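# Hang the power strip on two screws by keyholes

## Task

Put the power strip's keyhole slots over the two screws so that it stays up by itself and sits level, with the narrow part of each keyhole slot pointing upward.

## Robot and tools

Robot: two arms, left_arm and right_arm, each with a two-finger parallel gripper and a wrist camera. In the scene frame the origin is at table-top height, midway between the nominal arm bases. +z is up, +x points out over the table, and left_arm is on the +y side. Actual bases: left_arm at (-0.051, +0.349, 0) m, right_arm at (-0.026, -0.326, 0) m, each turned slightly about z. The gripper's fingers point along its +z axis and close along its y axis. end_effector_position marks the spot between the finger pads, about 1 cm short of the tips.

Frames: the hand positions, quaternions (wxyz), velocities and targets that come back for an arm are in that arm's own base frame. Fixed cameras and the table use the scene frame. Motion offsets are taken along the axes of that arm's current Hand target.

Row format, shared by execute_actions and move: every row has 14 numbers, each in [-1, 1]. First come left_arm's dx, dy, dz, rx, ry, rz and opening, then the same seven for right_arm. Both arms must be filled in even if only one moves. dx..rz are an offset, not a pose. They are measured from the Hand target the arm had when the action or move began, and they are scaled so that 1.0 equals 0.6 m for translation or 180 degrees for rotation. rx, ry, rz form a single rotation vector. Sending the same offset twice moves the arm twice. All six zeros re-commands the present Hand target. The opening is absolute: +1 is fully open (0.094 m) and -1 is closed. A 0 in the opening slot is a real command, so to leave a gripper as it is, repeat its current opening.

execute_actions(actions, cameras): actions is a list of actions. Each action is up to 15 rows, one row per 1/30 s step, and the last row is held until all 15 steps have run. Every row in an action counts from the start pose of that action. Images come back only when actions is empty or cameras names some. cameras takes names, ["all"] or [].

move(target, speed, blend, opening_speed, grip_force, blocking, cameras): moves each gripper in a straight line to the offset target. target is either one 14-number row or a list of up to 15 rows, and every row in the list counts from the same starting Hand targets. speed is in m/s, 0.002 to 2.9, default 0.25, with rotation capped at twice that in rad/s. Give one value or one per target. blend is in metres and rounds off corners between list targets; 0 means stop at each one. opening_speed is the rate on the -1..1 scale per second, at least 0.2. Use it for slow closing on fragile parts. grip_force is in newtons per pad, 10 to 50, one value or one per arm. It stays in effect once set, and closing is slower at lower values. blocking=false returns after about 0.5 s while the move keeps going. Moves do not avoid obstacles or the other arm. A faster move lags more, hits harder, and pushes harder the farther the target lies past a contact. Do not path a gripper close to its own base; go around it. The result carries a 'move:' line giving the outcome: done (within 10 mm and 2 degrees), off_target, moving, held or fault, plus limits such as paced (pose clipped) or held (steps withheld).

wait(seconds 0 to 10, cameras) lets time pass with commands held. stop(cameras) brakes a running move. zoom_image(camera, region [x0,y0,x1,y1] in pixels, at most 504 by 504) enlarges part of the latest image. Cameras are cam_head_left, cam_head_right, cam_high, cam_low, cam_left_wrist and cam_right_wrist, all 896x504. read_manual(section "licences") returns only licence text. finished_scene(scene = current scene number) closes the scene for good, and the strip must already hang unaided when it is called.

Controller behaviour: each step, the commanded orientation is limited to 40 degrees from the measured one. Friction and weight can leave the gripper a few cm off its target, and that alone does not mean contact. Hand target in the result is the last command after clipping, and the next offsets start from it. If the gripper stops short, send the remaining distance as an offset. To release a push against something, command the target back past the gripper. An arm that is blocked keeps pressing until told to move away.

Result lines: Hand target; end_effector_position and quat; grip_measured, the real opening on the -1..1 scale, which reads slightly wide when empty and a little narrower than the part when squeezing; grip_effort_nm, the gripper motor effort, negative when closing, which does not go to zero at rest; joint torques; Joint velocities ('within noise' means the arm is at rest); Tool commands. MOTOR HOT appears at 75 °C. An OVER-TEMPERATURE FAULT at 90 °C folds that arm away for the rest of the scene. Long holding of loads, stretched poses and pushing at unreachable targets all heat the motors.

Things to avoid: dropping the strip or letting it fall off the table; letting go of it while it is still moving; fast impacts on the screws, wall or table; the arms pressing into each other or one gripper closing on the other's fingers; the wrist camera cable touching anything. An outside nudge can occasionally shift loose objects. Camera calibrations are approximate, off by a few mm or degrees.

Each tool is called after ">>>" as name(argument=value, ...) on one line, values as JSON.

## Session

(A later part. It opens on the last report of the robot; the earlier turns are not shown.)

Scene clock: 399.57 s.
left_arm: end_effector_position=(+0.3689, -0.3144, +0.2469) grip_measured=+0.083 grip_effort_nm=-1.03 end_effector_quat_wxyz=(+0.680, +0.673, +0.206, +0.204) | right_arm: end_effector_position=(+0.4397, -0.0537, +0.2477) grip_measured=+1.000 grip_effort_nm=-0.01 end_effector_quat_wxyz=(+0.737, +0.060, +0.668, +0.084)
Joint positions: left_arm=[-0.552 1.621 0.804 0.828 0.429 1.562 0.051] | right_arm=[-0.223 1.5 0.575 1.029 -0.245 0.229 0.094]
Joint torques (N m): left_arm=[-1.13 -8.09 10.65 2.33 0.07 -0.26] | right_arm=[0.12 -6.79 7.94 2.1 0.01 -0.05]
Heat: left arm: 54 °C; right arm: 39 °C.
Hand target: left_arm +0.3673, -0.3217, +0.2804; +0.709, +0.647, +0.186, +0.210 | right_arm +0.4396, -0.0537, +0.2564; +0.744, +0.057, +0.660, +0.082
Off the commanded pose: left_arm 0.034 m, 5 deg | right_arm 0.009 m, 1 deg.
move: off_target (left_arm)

>>> move(target=[0,0.001,0.018,0,0,0,-0.4,0,0,0,0,0,0,1], speed=0.06, cameras=["cam_head_left","cam_head_right"])

>>> zoom_image(camera="cam_head_left", region=[340, 170, 380, 210])

>>> zoom_image(camera="cam_head_left", region=[400, 240, 440, 280])

Scene clock: 402.90 s.
left_arm: end_effector_position=(+0.3694, -0.3169, +0.2486) grip_measured=+0.083 grip_effort_nm=-1.03 end_effector_quat_wxyz=(+0.680, +0.674, +0.205, +0.205) | right_arm: end_effector_position=(+0.4397, -0.0537, +0.2477) grip_measured=+1.000 grip_effort_nm=-0.01 end_effector_quat_wxyz=(+0.737, +0.060, +0.668, +0.084)
Joint positions: left_arm=[-0.558 1.622 0.815 0.815 0.425 1.564 0.051] | right_arm=[-0.223 1.5 0.575 1.029 -0.245 0.229 0.094]
Joint torques (N m): left_arm=[-1.92 -5.98 12.85 2.35 -0.01 -0.28] | right_arm=[0.08 -6.63 8.05 2.06 -0.04 -0.01]
Heat: left arm: 55 °C; right arm: 39 °C.
Hand target: left_arm +0.3730, -0.3307, +0.2820; +0.709, +0.647, +0.186, +0.209 | right_arm +0.4396, -0.0537, +0.2564; +0.744, +0.057, +0.660, +0.082
Off the commanded pose: left_arm 0.036 m, 5 deg | right_arm 0.009 m, 1 deg.
move: off_target (left_arm)
Images, in order (width x height): cam_head_left 896x504, cam_head_right 896x504.

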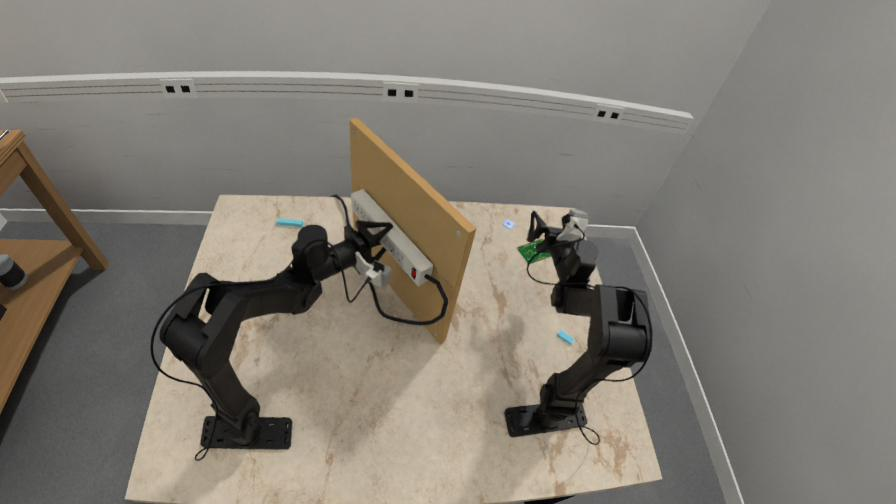

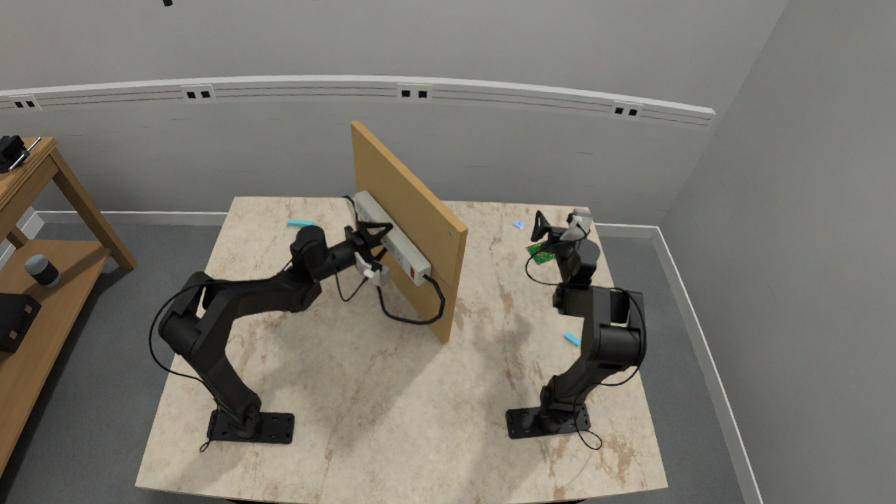

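Scaled by 12.600 from the camera's 896x504 image, which has a finer 1280x720 frame.

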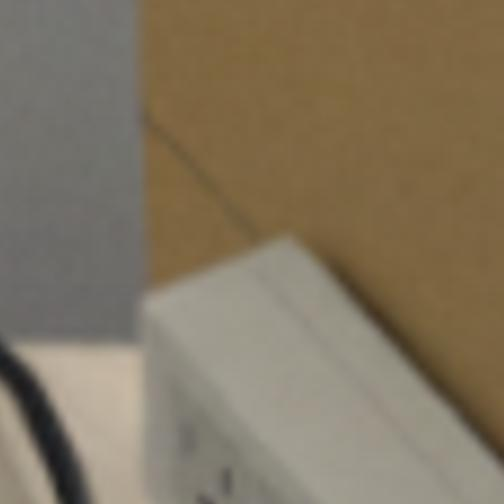

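Scaled by 12.600 from the camera's 896x504 image, which has a finer 1280x720 frame.

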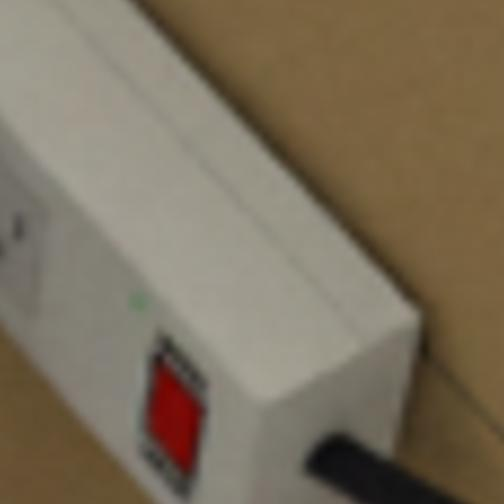

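>>> move(target=[[-0.004,-0.012,-0.05,0,0,0,-0.4,0,0,0,0,0,0,1],[-0.004,-0.0005,-0.018,0,0,0,-0.4,0,0,0,0,0,0,1]], speed=0.06)

>>> move(target=[0,0.001,0.018,0,0,0,-0.4,0,0,0,0,0,0,1], speed=0.06)

Scene clock: 422.70 s.
left_arm: end_effector_position=(+0.3653, -0.3148, +0.2522) grip_measured=+0.083 grip_effort_nm=-1.02 end_effector_quat_wxyz=(+0.683, +0.671, +0.203, +0.208) | right_arm: end_effector_position=(+0.4397, -0.0537, +0.2477) grip_measured=+1.000 grip_effort_nm=-0.01 end_effector_quat_wxyz=(+0.737, +0.060, +0.668, +0.084)
Joint positions: left_arm=[-0.559 1.604 0.799 0.825 0.423 1.564 0.051] | right_arm=[-0.223 1.5 0.575 1.029 -0.245 0.229 0.094]
Joint torques (N m): left_arm=[-1.13 -6.83 10.86 2.34 0.08 -0.28] | right_arm=[0.12 -6.79 7.82 2.09 0.03 -0.04]
Heat: left arm: 56 °C; right arm: 40 °C.
Hand target: left_arm +0.3652, -0.3230, +0.2808; +0.710, +0.647, +0.186, +0.209 | right_arm +0.4396, -0.0537, +0.2564; +0.744, +0.057, +0.660, +0.082
Off the commanded pose: left_arm 0.030 m, 5 deg | right_arm 0.009 m, 1 deg.
move: off_target (left_arm)

Scene clock: 423.40 s.
left_arm: end_effector_position=(+0.3673, -0.3179, +0.2512) grip_measured=+0.083 grip_effort_nm=-1.03 end_effector_quat_wxyz=(+0.681, +0.672, +0.203, +0.206) | right_arm: end_effector_position=(+0.4397, -0.0537, +0.2477) grip_measured=+1.000 grip_effort_nm=-0.01 end_effector_quat_wxyz=(+0.737, +0.060, +0.668, +0.084)
Joint positions: left_arm=[-0.564 1.616 0.813 0.819 0.419 1.565 0.051] | right_arm=[-0.223 1.5 0.575 1.029 -0.245 0.229 0.094]
Joint torques (N m): left_arm=[-1.99 -5.75 12.86 2.31 -0.03 -0.27] | right_arm=[0.09 -6.58 7.84 2.07 0 -0.01]
Heat: left arm: 56 °C; right arm: 40 °C.
Hand target: left_arm +0.3709, -0.3320, +0.2824; +0.709, +0.647, +0.186, +0.210 | right_arm +0.4396, -0.0537, +0.2564; +0.744, +0.057, +0.660, +0.082
Off the commanded pose: left_arm 0.034 m, 5 deg | right_arm 0.009 m, 1 deg.
move: off_target (left_arm)

>>> move(target=[0,-0.02,-0.009,0,0,0,-0.4,0,0,0,0,0,0,1], speed=0.04)

>>> move(target=[0,-0.002,-0.006,0,0,0,-0.4,0,0,0,0,0,0,1], speed=0.04)

>>> move(target=[0,-0.002,-0.004,0,0,0,-0.4,0,0,0,0,0,0,1], speed=0.04)

>>> move(target=[0,-0.002,-0.004,0,0,0,-0.4,0,0,0,0,0,0,1], speed=0.04)

Scene clock: 427.93 s.
left_arm: end_effector_position=(+0.3675, -0.3182, +0.2514) grip_measured=+0.083 grip_effort_nm=-1.03 end_effector_quat_wxyz=(+0.684, +0.671, +0.199, +0.205) | right_arm: end_effector_position=(+0.4397, -0.0537, +0.2477) grip_measured=+1.000 grip_effort_nm=-0.01 end_effector_quat_wxyz=(+0.737, +0.060, +0.668, +0.084)
Joint positions: left_arm=[-0.56 1.624 0.813 0.834 0.432 1.564 0.051] | right_arm=[-0.223 1.5 0.575 1.029 -0.245 0.229 0.094]
Joint torques (N m): left_arm=[-1.89 -4.93 9.63 2.67 -0.11 -0.26] | right_arm=[0.09 -6.71 7.9 2.08 0 -0.01]
Heat: left arm: 56 °C; right arm: 40 °C.
Hand target: left_arm +0.3688, -0.3284, +0.2700; +0.709, +0.647, +0.186, +0.210 | right_arm +0.4396, -0.0537, +0.2564; +0.744, +0.057, +0.660, +0.082
Off the commanded pose: left_arm 0.021 m, 4 deg | right_arm 0.009 m, 1 deg.
move: off_target (left_arm)

Scene clock: 428.70 s.
left_arm: end_effector_position=(+0.3672, -0.3180, +0.2512) grip_measured=+0.083 grip_effort_nm=-1.03 end_effector_quat_wxyz=(+0.686, +0.669, +0.198, +0.205) | right_arm: end_effector_position=(+0.4397, -0.0537, +0.2477) grip_measured=+1.000 grip_effort_nm=-0.01 end_effector_quat_wxyz=(+0.737, +0.060, +0.668, +0.084)
Joint positions: left_arm=[-0.56 1.626 0.808 0.847 0.432 1.561 0.051] | right_arm=[-0.223 1.5 0.575 1.029 -0.245 0.229 0.094]
Joint torques (N m): left_arm=[-1.48 -5.65 8.8 2.64 -0.07 -0.24] | right_arm=[0.02 -6.67 7.94 2.06 0.01 -0.03]
Heat: left arm: 56 °C; right arm: 40 °C.
Hand target: left_arm +0.3669, -0.3255, +0.2684; +0.709, +0.647, +0.186, +0.210 | right_arm +0.4396, -0.0537, +0.2564; +0.744, +0.057, +0.660, +0.082
Off the commanded pose: left_arm 0.019 m, 4 deg | right_arm 0.009 m, 1 deg.
move: off_target (left_arm)

Scene clock: 429.47 s.
left_arm: end_effector_position=(+0.3670, -0.3179, +0.2509) grip_measured=+0.083 grip_effort_nm=-1.03 end_effector_quat_wxyz=(+0.688, +0.668, +0.198, +0.206) | right_arm: end_effector_position=(+0.4397, -0.0537, +0.2477) grip_measured=+1.000 grip_effort_nm=-0.01 end_effector_quat_wxyz=(+0.737, +0.060, +0.668, +0.084)
Joint positions: left_arm=[-0.56 1.629 0.804 0.857 0.432 1.559 0.051] | right_arm=[-0.223 1.5 0.575 1.029 -0.245 0.229 0.094]
Joint torques (N m): left_arm=[-1.21 -6.04 8.16 2.59 -0.05 -0.23] | right_arm=[0.03 -6.67 7.88 2.07 0.04 -0.06]
Heat: left arm: 56 °C; right arm: 40 °C.
Hand target: left_arm +0.3657, -0.3235, +0.2668; +0.709, +0.647, +0.186, +0.209 | right_arm +0.4396, -0.0537, +0.2564; +0.744, +0.057, +0.660, +0.082
Off the commanded pose: left_arm 0.017 m, 4 deg | right_arm 0.009 m, 1 deg.
move: off_target (left_arm)

Scene clock: 430.20 s.
left_arm: end_effector_position=(+0.3668, -0.3177, +0.2506) grip_measured=+0.083 grip_effort_nm=-1.03 end_effector_quat_wxyz=(+0.689, +0.666, +0.197, +0.207) | right_arm: end_effector_position=(+0.4397, -0.0537, +0.2477) grip_measured=+1.000 grip_effort_nm=-0.01 end_effector_quat_wxyz=(+0.737, +0.060, +0.668, +0.084)
Joint positions: left_arm=[-0.56 1.631 0.801 0.867 0.432 1.559 0.051] | right_arm=[-0.223 1.5 0.575 1.029 -0.245 0.229 0.094]
Joint torques (N m): left_arm=[-0.91 -6.48 7.56 2.57 -0.01 -0.23] | right_arm=[0.02 -6.56 7.84 2.08 0 -0.03]
Heat: left arm: 56 °C; right arm: 40 °C.
Hand target: left_arm +0.3644, -0.3216, +0.2654; +0.709, +0.647, +0.186, +0.209 | right_arm +0.4396, -0.0537, +0.2564; +0.744, +0.057, +0.660, +0.082
Off the commanded pose: left_arm 0.015 m, 4 deg | right_arm 0.009 m, 1 deg.
move: off_target (left_arm)

>>> move(target=[0,0.007,-0.009,0,0,0,-0.4,0,0,0,0,0,0,1], speed=0.04)

>>> move(target=[0,-0.003,0.007,0,0,0,-0.4,0,0,0,0,0,0,1], speed=0.04)

>>> move(target=[0,0.0,0.014,0,0,0,-0.4,0,0,0,0,0,0,1], speed=0.04)

Scene clock: 434.70 s.
left_arm: end_effector_position=(+0.3662, -0.3172, +0.2482) grip_measured=+0.083 grip_effort_nm=-1.03 end_effector_quat_wxyz=(+0.687, +0.668, +0.198, +0.207) | right_arm: end_effector_position=(+0.4397, -0.0537, +0.2477) grip_measured=+1.000 grip_effort_nm=-0.01 end_effector_quat_wxyz=(+0.737, +0.060, +0.668, +0.084)
Joint positions: left_arm=[-0.56 1.631 0.795 0.868 0.431 1.562 0.051] | right_arm=[-0.223 1.5 0.575 1.029 -0.245 0.229 0.094]
Joint torques (N m): left_arm=[-0.2 -8.7 7.05 2.43 0.07 -0.26] | right_arm=[0.02 -6.72 7.83 2.07 0.02 -0.03]
Heat: left arm: 56 °C; right arm: 40 °C.
Hand target: left_arm +0.3613, -0.3168, +0.2691; +0.709, +0.647, +0.186, +0.209 | right_arm +0.4396, -0.0537, +0.2564; +0.744, +0.057, +0.660, +0.082
Off the commanded pose: left_arm 0.022 m, 4 deg | right_arm 0.009 m, 1 deg.
move: off_target (left_arm)

Scene clock: 435.40 s.
left_arm: end_effector_position=(+0.3668, -0.3169, +0.2482) grip_measured=+0.083 grip_effort_nm=-1.03 end_effector_quat_wxyz=(+0.686, +0.668, +0.198, +0.208) | right_arm: end_effector_position=(+0.4397, -0.0537, +0.2477) grip_measured=+1.000 grip_effort_nm=-0.01 end_effector_quat_wxyz=(+0.737, +0.060, +0.668, +0.084)
Joint positions: left_arm=[-0.56 1.631 0.795 0.868 0.428 1.563 0.051] | right_arm=[-0.223 1.5 0.575 1.029 -0.245 0.229 0.094]
Joint torques (N m): left_arm=[-0.75 -7.3 7.98 2.47 0.07 -0.26] | right_arm=[-0.05 -6.8 7.79 2.07 0.01 -0.02]
Heat: left arm: 56 °C; right arm: 40 °C.
Hand target: left_arm +0.3637, -0.3204, +0.2677; +0.709, +0.647, +0.186, +0.210 | right_arm +0.4396, -0.0537, +0.2564; +0.744, +0.057, +0.660, +0.082
Off the commanded pose: left_arm 0.020 m, 4 deg | right_arm 0.009 m, 1 deg.
move: off_target (left_arm)

Scene clock: 436.10 s.
left_arm: end_effector_position=(+0.3687, -0.3175, +0.2429) grip_measured=+0.083 grip_effort_nm=-1.03 end_effector_quat_wxyz=(+0.683, +0.670, +0.203, +0.207) | right_arm: end_effector_position=(+0.4397, -0.0537, +0.2477) grip_measured=+1.000 grip_effort_nm=-0.01 end_effector_quat_wxyz=(+0.737, +0.060, +0.668, +0.084)
Joint positions: left_arm=[-0.561 1.643 0.795 0.869 0.421 1.563 0.051] | right_arm=[-0.223 1.5 0.575 1.029 -0.245 0.229 0.094]
Joint torques (N m): left_arm=[-1.62 -6.6 10.37 2.42 0.02 -0.26] | right_arm=[0.06 -6.63 7.8 2.07 0.01 -0.03]
Heat: left arm: 56 °C; right arm: 40 °C.
Hand target: left_arm +0.3682, -0.3274, +0.2686; +0.709, +0.647, +0.186, +0.210 | right_arm +0.4396, -0.0537, +0.2564; +0.744, +0.057, +0.660, +0.082
Off the commanded pose: left_arm 0.028 m, 5 deg | right_arm 0.009 m, 1 deg.
move: off_target (left_arm)

>>> execute_actions(actions=[], cameras=["cam_head_left","cam_head_right"])

>>> zoom_image(camera="cam_head_left", region=[345, 175, 375, 205])

>>> zoom_image(camera="cam_head_left", region=[415, 250, 445, 280])

>>> zoom_image(camera="cam_head_right", region=[345, 175, 375, 205])

>>> zoom_image(camera="cam_head_right", region=[415, 250, 445, 280])

Scene clock: 442.40 s.
left_arm: end_effector_position=(+0.3687, -0.3175, +0.2429) grip_measured=+0.083 grip_effort_nm=-1.03 end_effector_quat_wxyz=(+0.683, +0.670, +0.203, +0.207) | right_arm: end_effector_position=(+0.4397, -0.0537, +0.2477) grip_measured=+1.000 grip_effort_nm=-0.01 end_effector_quat_wxyz=(+0.737, +0.060, +0.668, +0.084)
Joint positions: left_arm=[-0.561 1.643 0.795 0.869 0.421 1.563 0.051] | right_arm=[-0.223 1.5 0.575 1.029 -0.245 0.229 0.094]
Joint velocities: within noise
Joint torques (N m): left_arm=[-1.62 -6.6 10.36 2.42 0.01 -0.25] | right_arm=[0.05 -6.67 7.94 2.08 -0.01 -0.01]
Heat: left arm: 56 °C; right arm: 40 °C.
Hand target: left_arm +0.3682, -0.3274, +0.2686; +0.709, +0.647, +0.186, +0.210 | right_arm +0.4396, -0.0537, +0.2564; +0.744, +0.057, +0.660, +0.082
Tool commands: left_gripper/opening=-0.4 right_gripper/opening=+1.0
Off the commanded pose: left_arm 0.028 m, 5 deg | right_arm 0.009 m, 1 deg.
Images, in order (width x height): cam_head_left 896x504, cam_head_right 896x504.

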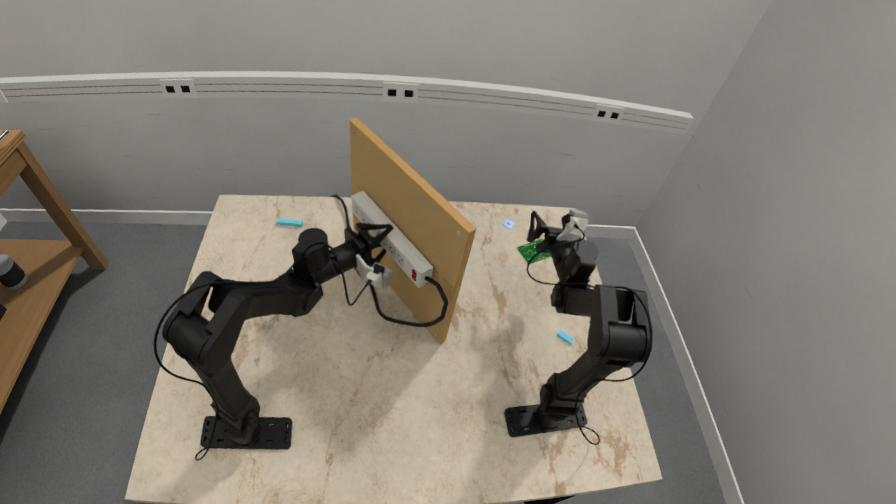

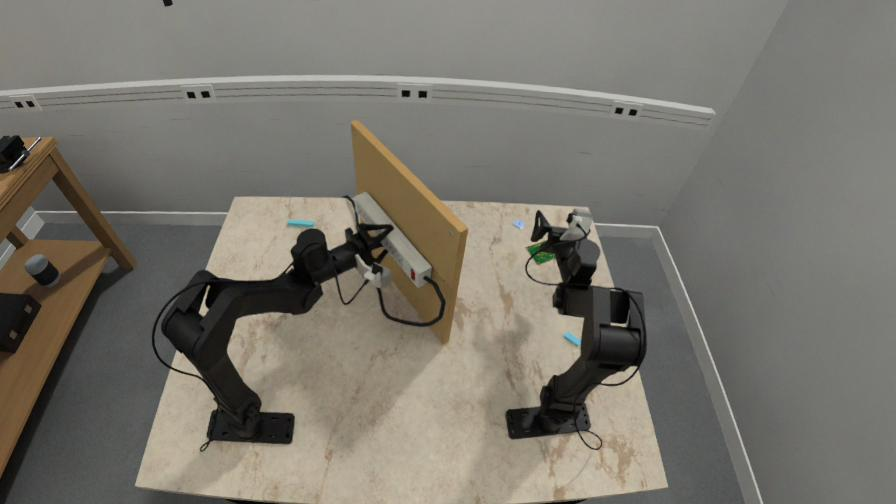

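Scaled by 16.800 from the camera's 896x504 image, which has a finer 1280x720 frame.

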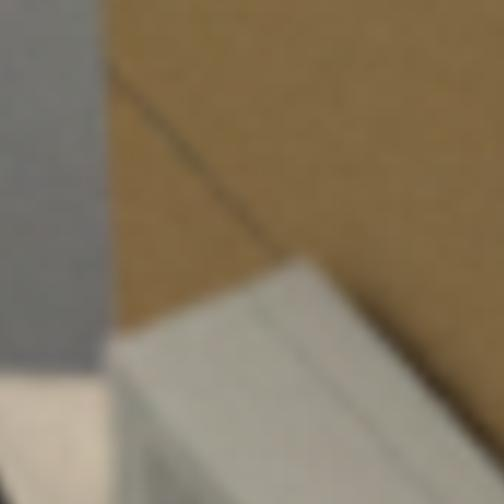

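Scaled by 16.800 from the camera's 896x504 image, which has a finer 1280x720 frame.

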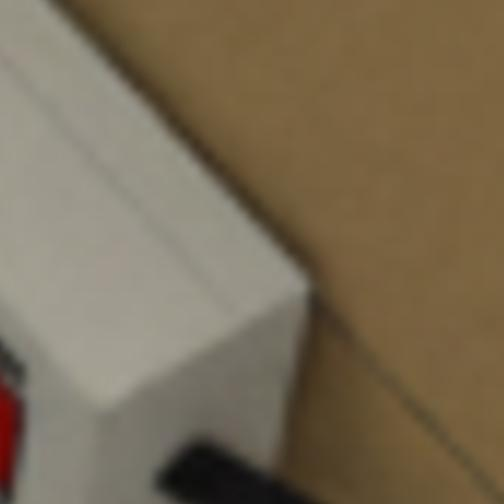

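Scaled by 16.800 from the camera's 896x504 image, which has a finer 1280x720 frame.

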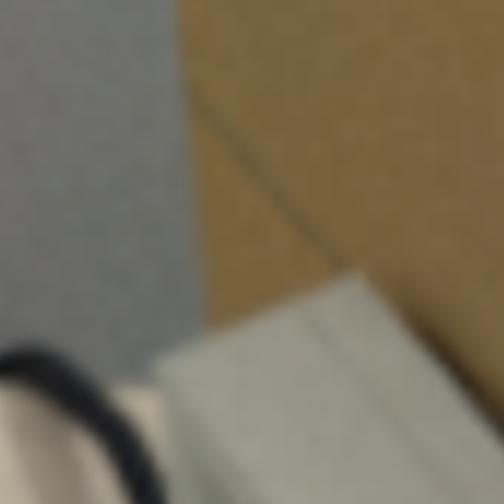

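Scaled by 16.800 from the camera's 896x504 image, which has a finer 1280x720 frame.

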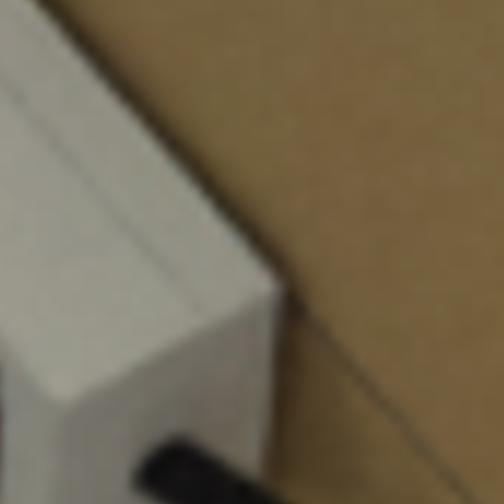

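>>> move(target=[[0,0,0,0,0,0,-0.4,-0.111,0.117,-0.384,0,0,0,0],[0,0,0,0,0,0,-0.4,-0.055,0.545,-0.483,-0.166,0.055,-0.0515,0]], blend=[0.03,0], cameras=["cam_right_wrist","cam_head_left"])

Scene clock: 471.80 s.
left_arm: end_effector_position=(+0.3687, -0.3175, +0.2429) grip_measured=+0.083 grip_effort_nm=-1.03 end_effector_quat_wxyz=(+0.683, +0.670, +0.203, +0.207) | right_arm: end_effector_position=(+0.1304, +0.2540, +0.3008) grip_measured=+0.003 grip_effort_nm=-0.17 end_effector_quat_wxyz=(+0.674, -0.214, +0.683, +0.185)
Joint positions: left_arm=[-0.561 1.643 0.795 0.869 0.421 1.563 0.051] | right_arm=[1.699 0.796 0.562 0.179 1.126 0.014 0.047]
Joint torques (N m): left_arm=[-1.62 -6.6 10.36 2.42 0.01 -0.25] | right_arm=[-0.5 -0.5 11.47 1.86 0.12 -0.14]
Heat: left arm: 57 °C; right arm: 40 °C.
Hand target: left_arm +0.3682, -0.3274, +0.2686; +0.709, +0.647, +0.186, +0.210 | right_arm +0.1327, +0.2533, +0.3166; +0.679, -0.197, +0.680, +0.194
Off the commanded pose: left_arm 0.028 m, 5 deg | right_arm 0.016 m, 2 deg.
move: off_target (left_arm, right_arm)
camera_calibration:
cam_right_wrist: T_world_to_cam=[[0.537915, -0.842749, 0.020552, 0.137917], [-0.373558, -0.260151, -0.89038, 0.418528], [0.755713, 0.471271, -0.454754, 0.0052792], [0, 0, 0, 1]] pos_world=[0.0781673, 0.222622, 0.372215]
Images, in order (width x height): cam_head_left 896x504, cam_right_wrist 896x504.

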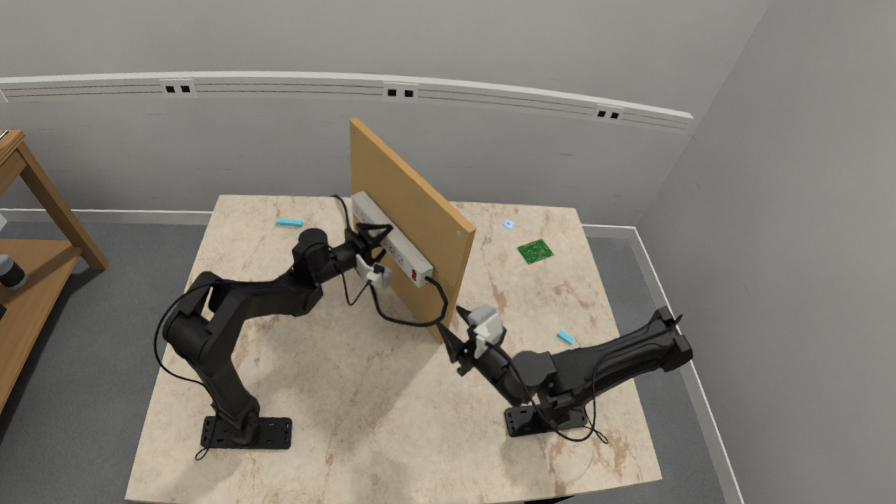

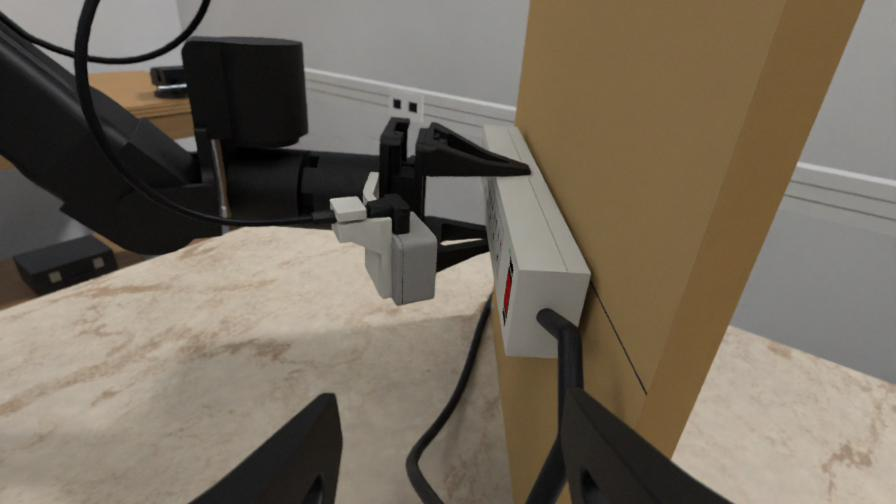

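>>> zoom_image(camera="cam_right_wrist", region=[460, 110, 680, 400])

Scaled by 1.738 from the camera's 896x504 image, which has a finer 1280x720 frame.

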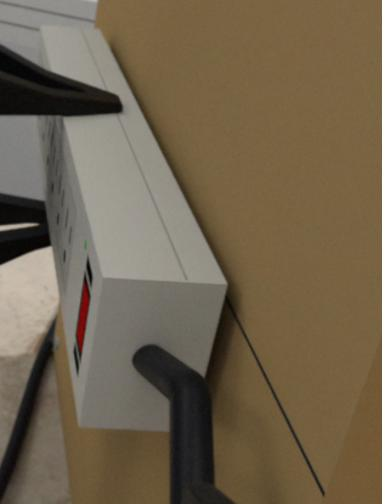

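>>> move(target=[[0,0,0,0,0,0,-0.4,0,-0.083,-0.05,0,0,0,0],[0,0,0,0,0,0,-0.4,0.13,-0.083,-0.05,0,0,0,0]], blend=[0.02,0], cameras=["cam_right_wrist"])

>>> zoom_image(camera="cam_right_wrist", region=[400, 50, 620, 290])

Scene clock: 494.80 s.
left_arm: end_effector_position=(+0.3687, -0.3175, +0.2429) grip_measured=+0.083 grip_effort_nm=-1.03 end_effector_quat_wxyz=(+0.683, +0.670, +0.203, +0.207) | right_arm: end_effector_position=(+0.1339, +0.1965, +0.2404) grip_measured=+0.003 grip_effort_nm=-0.17 end_effector_quat_wxyz=(+0.678, -0.202, +0.681, +0.190)
Joint positions: left_arm=[-0.561 1.643 0.795 0.869 0.421 1.563 0.051] | right_arm=[1.746 0.43 0.249 0.159 1.184 0.006 0.047]
Joint torques (N m): left_arm=[-1.62 -6.6 10.37 2.42 0.01 -0.25] | right_arm=[0.47 0.75 6.9 1.78 0.08 -0.01]
Heat: left arm: 58 °C; right arm: 40 °C.
Hand target: left_arm +0.3682, -0.3274, +0.2686; +0.709, +0.647, +0.186, +0.210 | right_arm +0.1337, +0.1949, +0.2388; +0.679, -0.197, +0.680, +0.194
Off the commanded pose: left_arm 0.028 m, 5 deg | right_arm 0.002 m, 1 deg.
move: off_target (left_arm)
camera_calibration:
cam_right_wrist: T_world_to_cam=[[0.528266, -0.849079, 0.0000237828, 0.0961731], [-0.374924, -0.233289, -0.897223, 0.347564], [0.761818, 0.473964, -0.441579, -0.00231606], [0, 0, 0, 1]] pos_world=[0.0812694, 0.163839, 0.310817]
Images, in order (width x height): cam_right_wrist 896x504.

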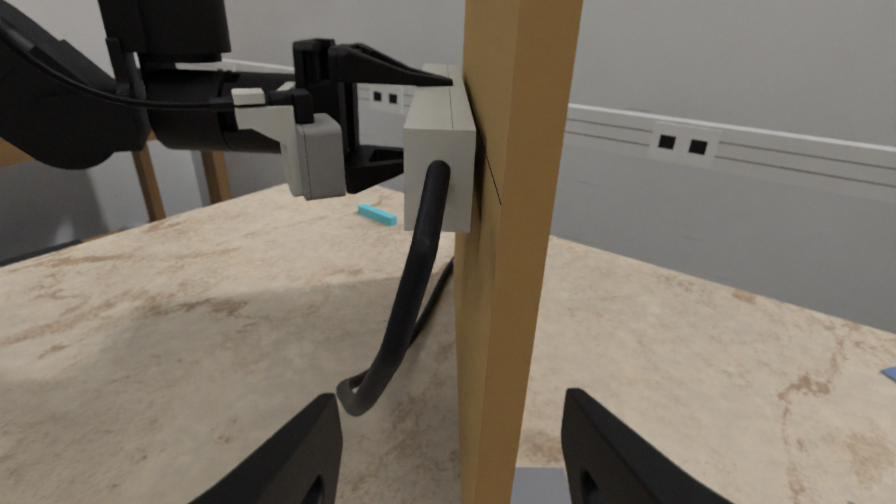

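Scaled by 2.100 from the camera's 896x504 image, which has a finer 1280x720 frame.

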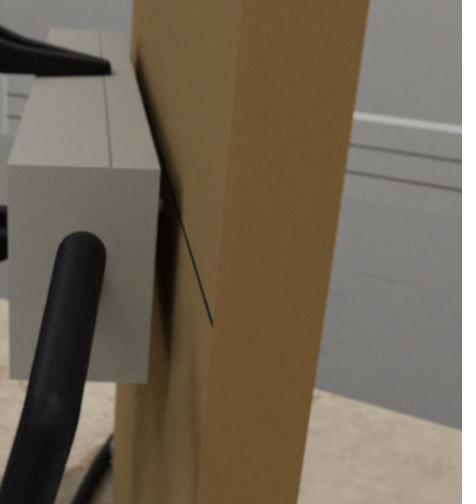

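>>> move(target=[[0,-0.015,-0.054,0,0,0,-0.4,0,0,0,0,0,0,0],[0,0.0115,-0.017,0,0,-0.003,-0.4,0,0,0,0,0,0,0]], speed=0.1, cameras=["cam_right_wrist","cam_head_left"])

Scene clock: 517.37 s.
left_arm: end_effector_position=(+0.3643, -0.3115, +0.2400) grip_measured=+0.083 grip_effort_nm=-1.03 end_effector_quat_wxyz=(+0.680, +0.674, +0.207, +0.203) | right_arm: end_effector_position=(+0.1339, +0.1965, +0.2406) grip_measured=+0.003 grip_effort_nm=-0.16 end_effector_quat_wxyz=(+0.678, -0.201, +0.681, +0.191)
Joint positions: left_arm=[-0.552 1.617 0.769 0.855 0.43 1.561 0.051] | right_arm=[1.746 0.43 0.249 0.161 1.184 0.006 0.047]
Joint torques (N m): left_arm=[-1.09 -8.31 10.39 2.33 0.08 -0.34] | right_arm=[0.32 0.58 6.9 1.8 0.08 0.01]
Heat: left arm: 59 °C; right arm: 40 °C.
Hand target: left_arm +0.3624, -0.3184, +0.2744; +0.710, +0.646, +0.189, +0.206 | right_arm +0.1337, +0.1949, +0.2388; +0.679, -0.197, +0.680, +0.194
Off the commanded pose: left_arm 0.035 m, 5 deg | right_arm 0.002 m, 1 deg.
move: off_target (left_arm)
camera_calibration:
cam_right_wrist: T_world_to_cam=[[0.52835, -0.849025, -0.00136996, 0.0965077], [-0.375152, -0.23201, -0.897459, 0.347603], [0.761647, 0.474686, -0.441096, -0.00243543], [0, 0, 0, 1]] pos_world=[0.0812691, 0.163741, 0.311017]
Images, in order (width x height): cam_head_left 896x504, cam_right_wrist 896x504.

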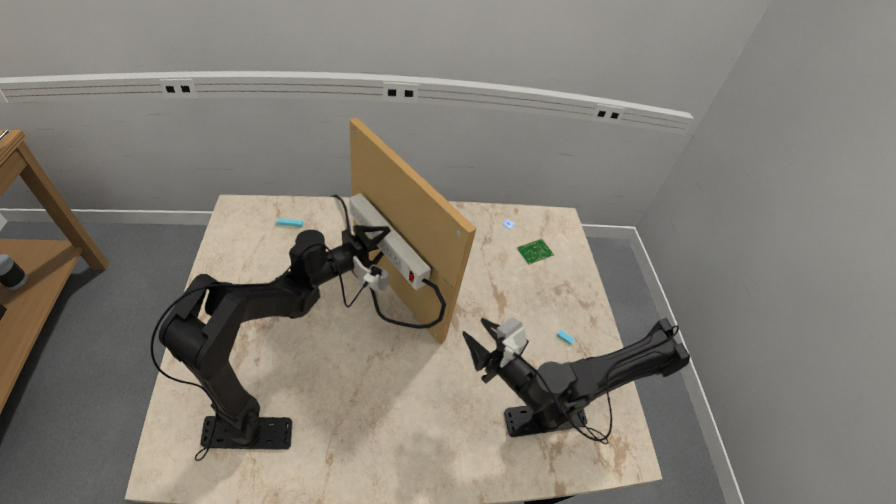

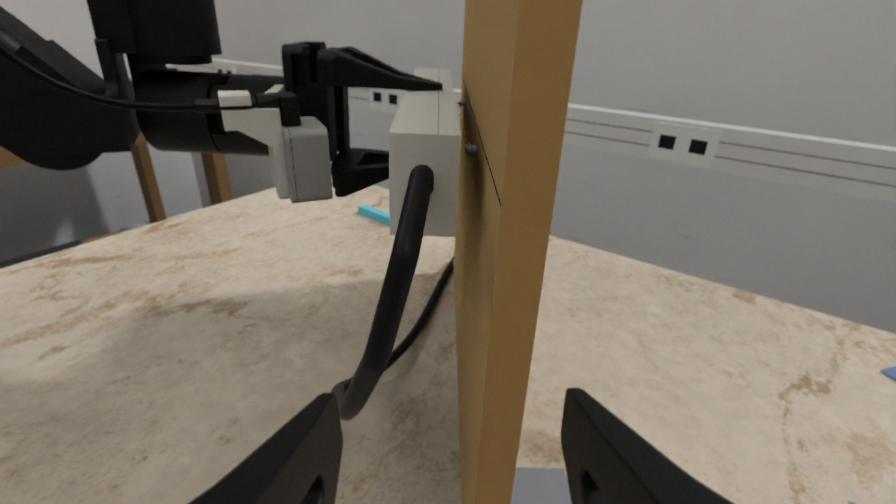

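>>> move(target=[0,0.004,0,0,0,0,-0.4,0,0,0,0,0,0,0], speed=0.06, cameras=["cam_right_wrist"])

>>> zoom_image(camera="cam_right_wrist", region=[370, 50, 530, 250])

Scene clock: 523.53 s.
left_arm: end_effector_position=(+0.3643, -0.3115, +0.2377) grip_measured=+0.083 grip_effort_nm=-1.03 end_effector_quat_wxyz=(+0.677, +0.676, +0.209, +0.201) | right_arm: end_effector_position=(+0.1339, +0.1965, +0.2406) grip_measured=+0.003 grip_effort_nm=-0.17 end_effector_quat_wxyz=(+0.678, -0.201, +0.681, +0.191)
Joint positions: left_arm=[-0.552 1.617 0.769 0.845 0.43 1.561 0.051] | right_arm=[1.746 0.43 0.249 0.161 1.184 0.006 0.047]
Joint torques (N m): left_arm=[-1.05 -8.95 10.67 2.33 0.08 -0.33] | right_arm=[0.51 0.57 6.91 1.76 0.11 0]
Heat: left arm: 60 °C; right arm: 40 °C.
Hand target: left_arm +0.3622, -0.3182, +0.2767; +0.710, +0.646, +0.189, +0.206 | right_arm +0.1337, +0.1949, +0.2388; +0.679, -0.197, +0.680, +0.194
Off the commanded pose: left_arm 0.040 m, 6 deg | right_arm 0.002 m, 1 deg.
move: off_target (left_arm)
camera_calibration:
cam_right_wrist: T_world_to_cam=[[0.52835, -0.849025, -0.00136996, 0.0965077], [-0.375152, -0.23201, -0.897459, 0.347603], [0.761647, 0.474686, -0.441096, -0.00243543], [0, 0, 0, 1]] pos_world=[0.0812691, 0.163741, 0.311017]
Images, in order (width x height): cam_right_wrist 896x504.

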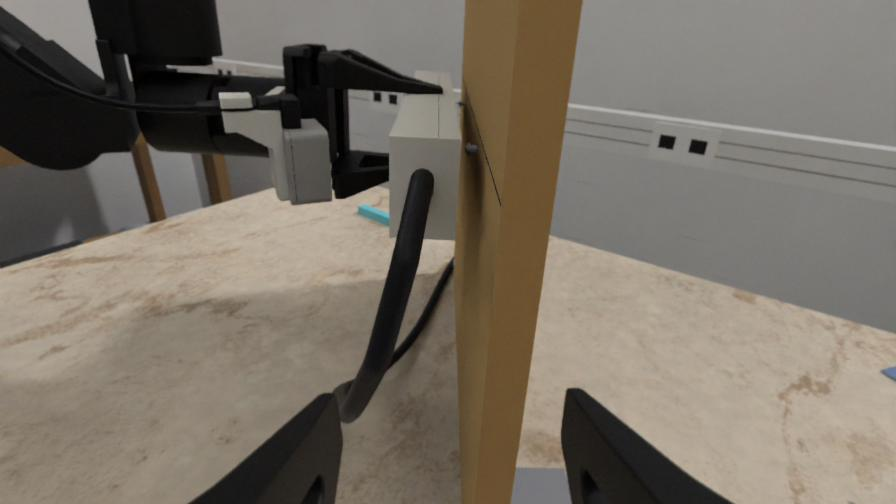

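Scaled by 2.520 from the camera's 896x504 image, which has a finer 1280x720 frame.

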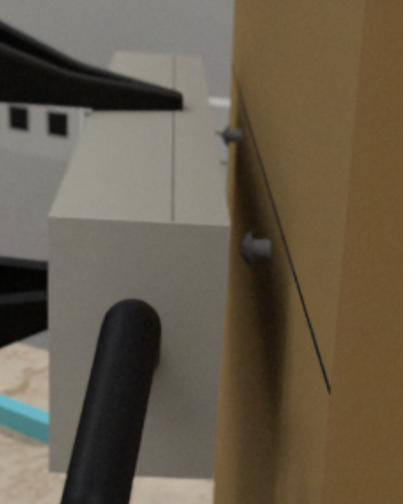

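>>> move(target=[[0,0.045,-0.02,0,0,0,-0.4,0,0,0,0,0,0,0],[0,-0.004,0,0,0,0,-0.4,0,0,0,0,0,0,0]], speed=0.1, cameras=["cam_right_wrist"])

>>> zoom_image(camera="cam_right_wrist", region=[370, 50, 530, 250])

Scene clock: 529.57 s.
left_arm: end_effector_position=(+0.3656, -0.3118, +0.2471) grip_measured=+0.083 grip_effort_nm=-1.03 end_effector_quat_wxyz=(+0.680, +0.673, +0.207, +0.204) | right_arm: end_effector_position=(+0.1339, +0.1965, +0.2406) grip_measured=+0.003 grip_effort_nm=-0.16 end_effector_quat_wxyz=(+0.678, -0.201, +0.681, +0.191)
Joint positions: left_arm=[-0.551 1.605 0.788 0.827 0.429 1.561 0.051] | right_arm=[1.746 0.43 0.249 0.161 1.184 0.006 0.047]
Joint torques (N m): left_arm=[-1.17 -7.19 9.05 2.59 0.08 -0.33] | right_arm=[0.42 0.58 6.83 1.78 0.11 0]
Heat: left arm: 60 °C; right arm: 40 °C.
Hand target: left_arm +0.3624, -0.3184, +0.2746; +0.710, +0.646, +0.189, +0.206 | right_arm +0.1337, +0.1949, +0.2388; +0.679, -0.197, +0.680, +0.194
Off the commanded pose: left_arm 0.028 m, 5 deg | right_arm 0.002 m, 1 deg.
move: off_target (left_arm)
camera_calibration:
cam_right_wrist: T_world_to_cam=[[0.52835, -0.849025, -0.00136996, 0.0965077], [-0.375152, -0.23201, -0.897459, 0.347603], [0.761647, 0.474686, -0.441096, -0.00243543], [0, 0, 0, 1]] pos_world=[0.0812691, 0.163741, 0.311017]
Images, in order (width x height): cam_right_wrist 896x504.

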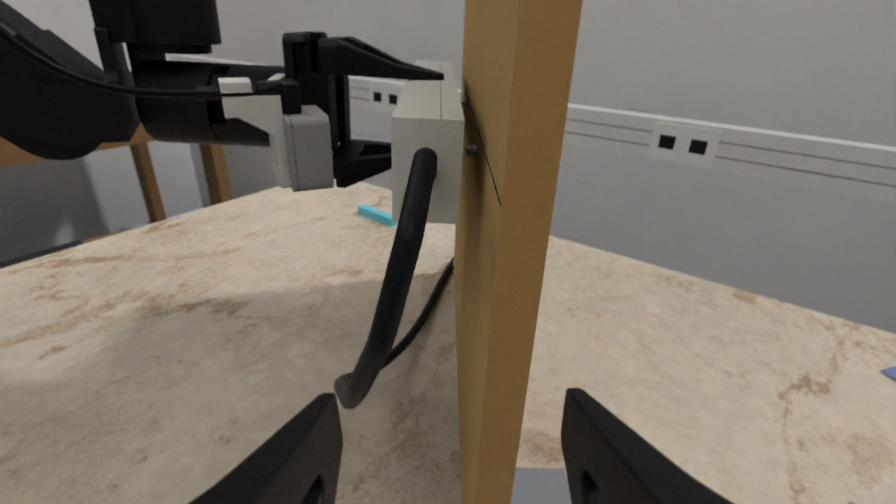

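Scaled by 2.520 from the camera's 896x504 image, which has a finer 1280x720 frame.

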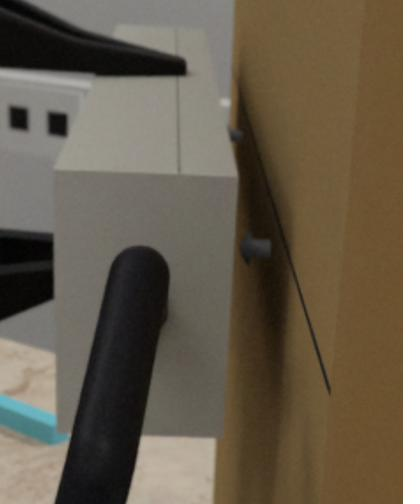

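>>> move(target=[-0.001,0.002,0.04,0,0,0,-0.4,0,0,0,0,0,0,0], speed=0.06, cameras=["cam_right_wrist"])

>>> zoom_image(camera="cam_right_wrist", region=[370, 50, 530, 250])

Scene clock: 537.67 s.
left_arm: end_effector_position=(+0.3674, -0.3188, +0.2429) grip_measured=+0.083 grip_effort_nm=-1.03 end_effector_quat_wxyz=(+0.678, +0.675, +0.208, +0.201) | right_arm: end_effector_position=(+0.1339, +0.1965, +0.2406) grip_measured=+0.003 grip_effort_nm=-0.16 end_effector_quat_wxyz=(+0.678, -0.201, +0.681, +0.191)
Joint positions: left_arm=[-0.565 1.63 0.804 0.828 0.419 1.56 0.051] | right_arm=[1.746 0.43 0.249 0.161 1.184 0.006 0.047]
Joint torques (N m): left_arm=[-2.84 -4.74 14.45 2.39 -0.12 -0.31] | right_arm=[0.58 0.76 7.08 1.74 0.12 0]
Heat: left arm: 62 °C; right arm: 40 °C.
Hand target: left_arm +0.3746, -0.3387, +0.2779; +0.710, +0.646, +0.189, +0.206 | right_arm +0.1337, +0.1949, +0.2388; +0.679, -0.197, +0.680, +0.194
Off the commanded pose: left_arm 0.041 m, 5 deg | right_arm 0.002 m, 1 deg.
move: off_target (left_arm)
camera_calibration:
cam_right_wrist: T_world_to_cam=[[0.52835, -0.849025, -0.00136996, 0.0965077], [-0.375152, -0.23201, -0.897459, 0.347603], [0.761647, 0.474686, -0.441096, -0.00243543], [0, 0, 0, 1]] pos_world=[0.0812691, 0.163741, 0.311017]
Images, in order (width x height): cam_right_wrist 896x504.

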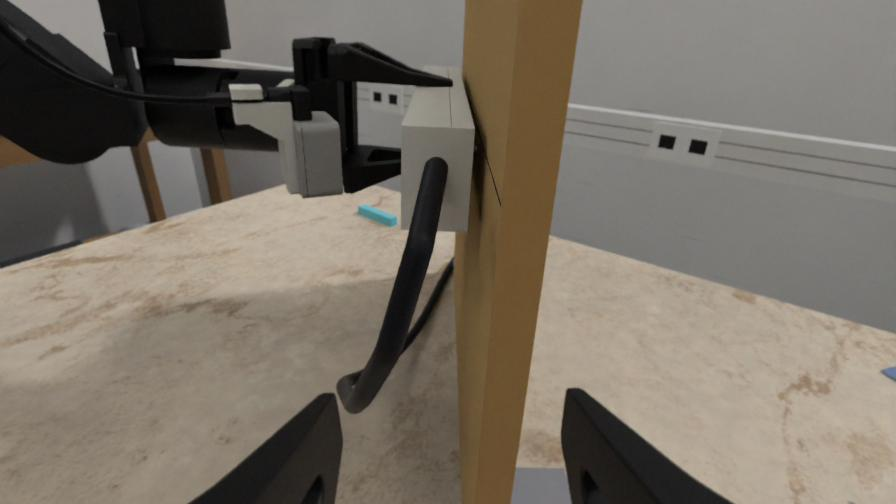

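Scaled by 2.520 from the camera's 896x504 image, which has a finer 1280x720 frame.

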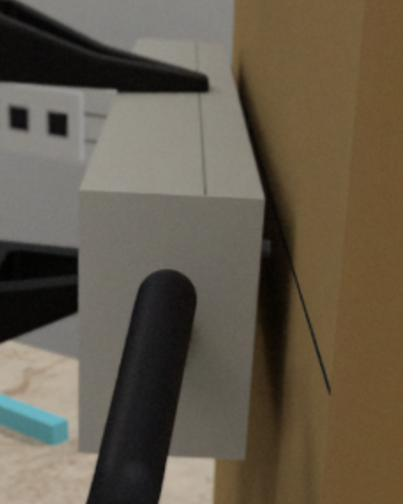

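>>> move(target=[[0.001,0.045,-0.05,0,0,0,-0.4,0,0,0,0,0,0,0],[0.001,0.006,-0.03,0,0,0,-0.4,0,0,0,0,0,0,0],[0.003,0.010,0.004,0,0,0,-0.4,0,0,0,0,0,0,0]], speed=0.08, cameras=["cam_right_wrist"])

>>> zoom_image(camera="cam_right_wrist", region=[370, 50, 530, 250])

Scene clock: 544.67 s.
left_arm: end_effector_position=(+0.3687, -0.3183, +0.2469) grip_measured=+0.083 grip_effort_nm=-1.03 end_effector_quat_wxyz=(+0.677, +0.676, +0.209, +0.200) | right_arm: end_effector_position=(+0.1339, +0.1965, +0.2406) grip_measured=+0.003 grip_effort_nm=-0.17 end_effector_quat_wxyz=(+0.678, -0.201, +0.681, +0.191)
Joint positions: left_arm=[-0.562 1.621 0.818 0.801 0.421 1.559 0.051] | right_arm=[1.746 0.43 0.249 0.161 1.184 0.006 0.047]
Joint torques (N m): left_arm=[-2.81 -4.48 15.12 2.4 -0.12 -0.31] | right_arm=[0.4 0.62 6.98 1.79 0.07 -0.01]
Heat: left arm: 62 °C; right arm: 40 °C.
Hand target: left_arm +0.3772, -0.3392, +0.2841; +0.710, +0.646, +0.189, +0.206 | right_arm +0.1337, +0.1949, +0.2388; +0.679, -0.197, +0.680, +0.194
Off the commanded pose: left_arm 0.044 m, 6 deg | right_arm 0.002 m, 1 deg.
move: off_target (left_arm)
camera_calibration:
cam_right_wrist: T_world_to_cam=[[0.52835, -0.849025, -0.00136996, 0.0965077], [-0.375152, -0.23201, -0.897459, 0.347603], [0.761647, 0.474686, -0.441096, -0.00243543], [0, 0, 0, 1]] pos_world=[0.0812691, 0.163741, 0.311017]
Images, in order (width x height): cam_right_wrist 896x504.

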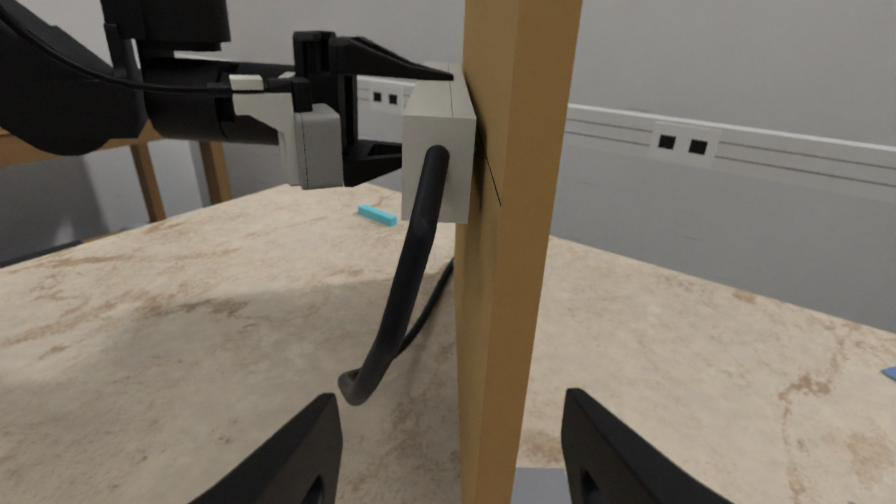

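Scaled by 2.520 from the camera's 896x504 image, which has a finer 1280x720 frame.

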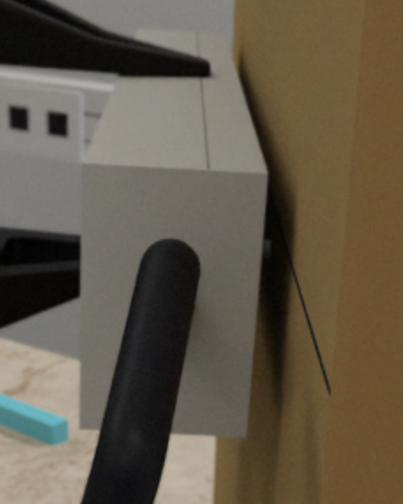

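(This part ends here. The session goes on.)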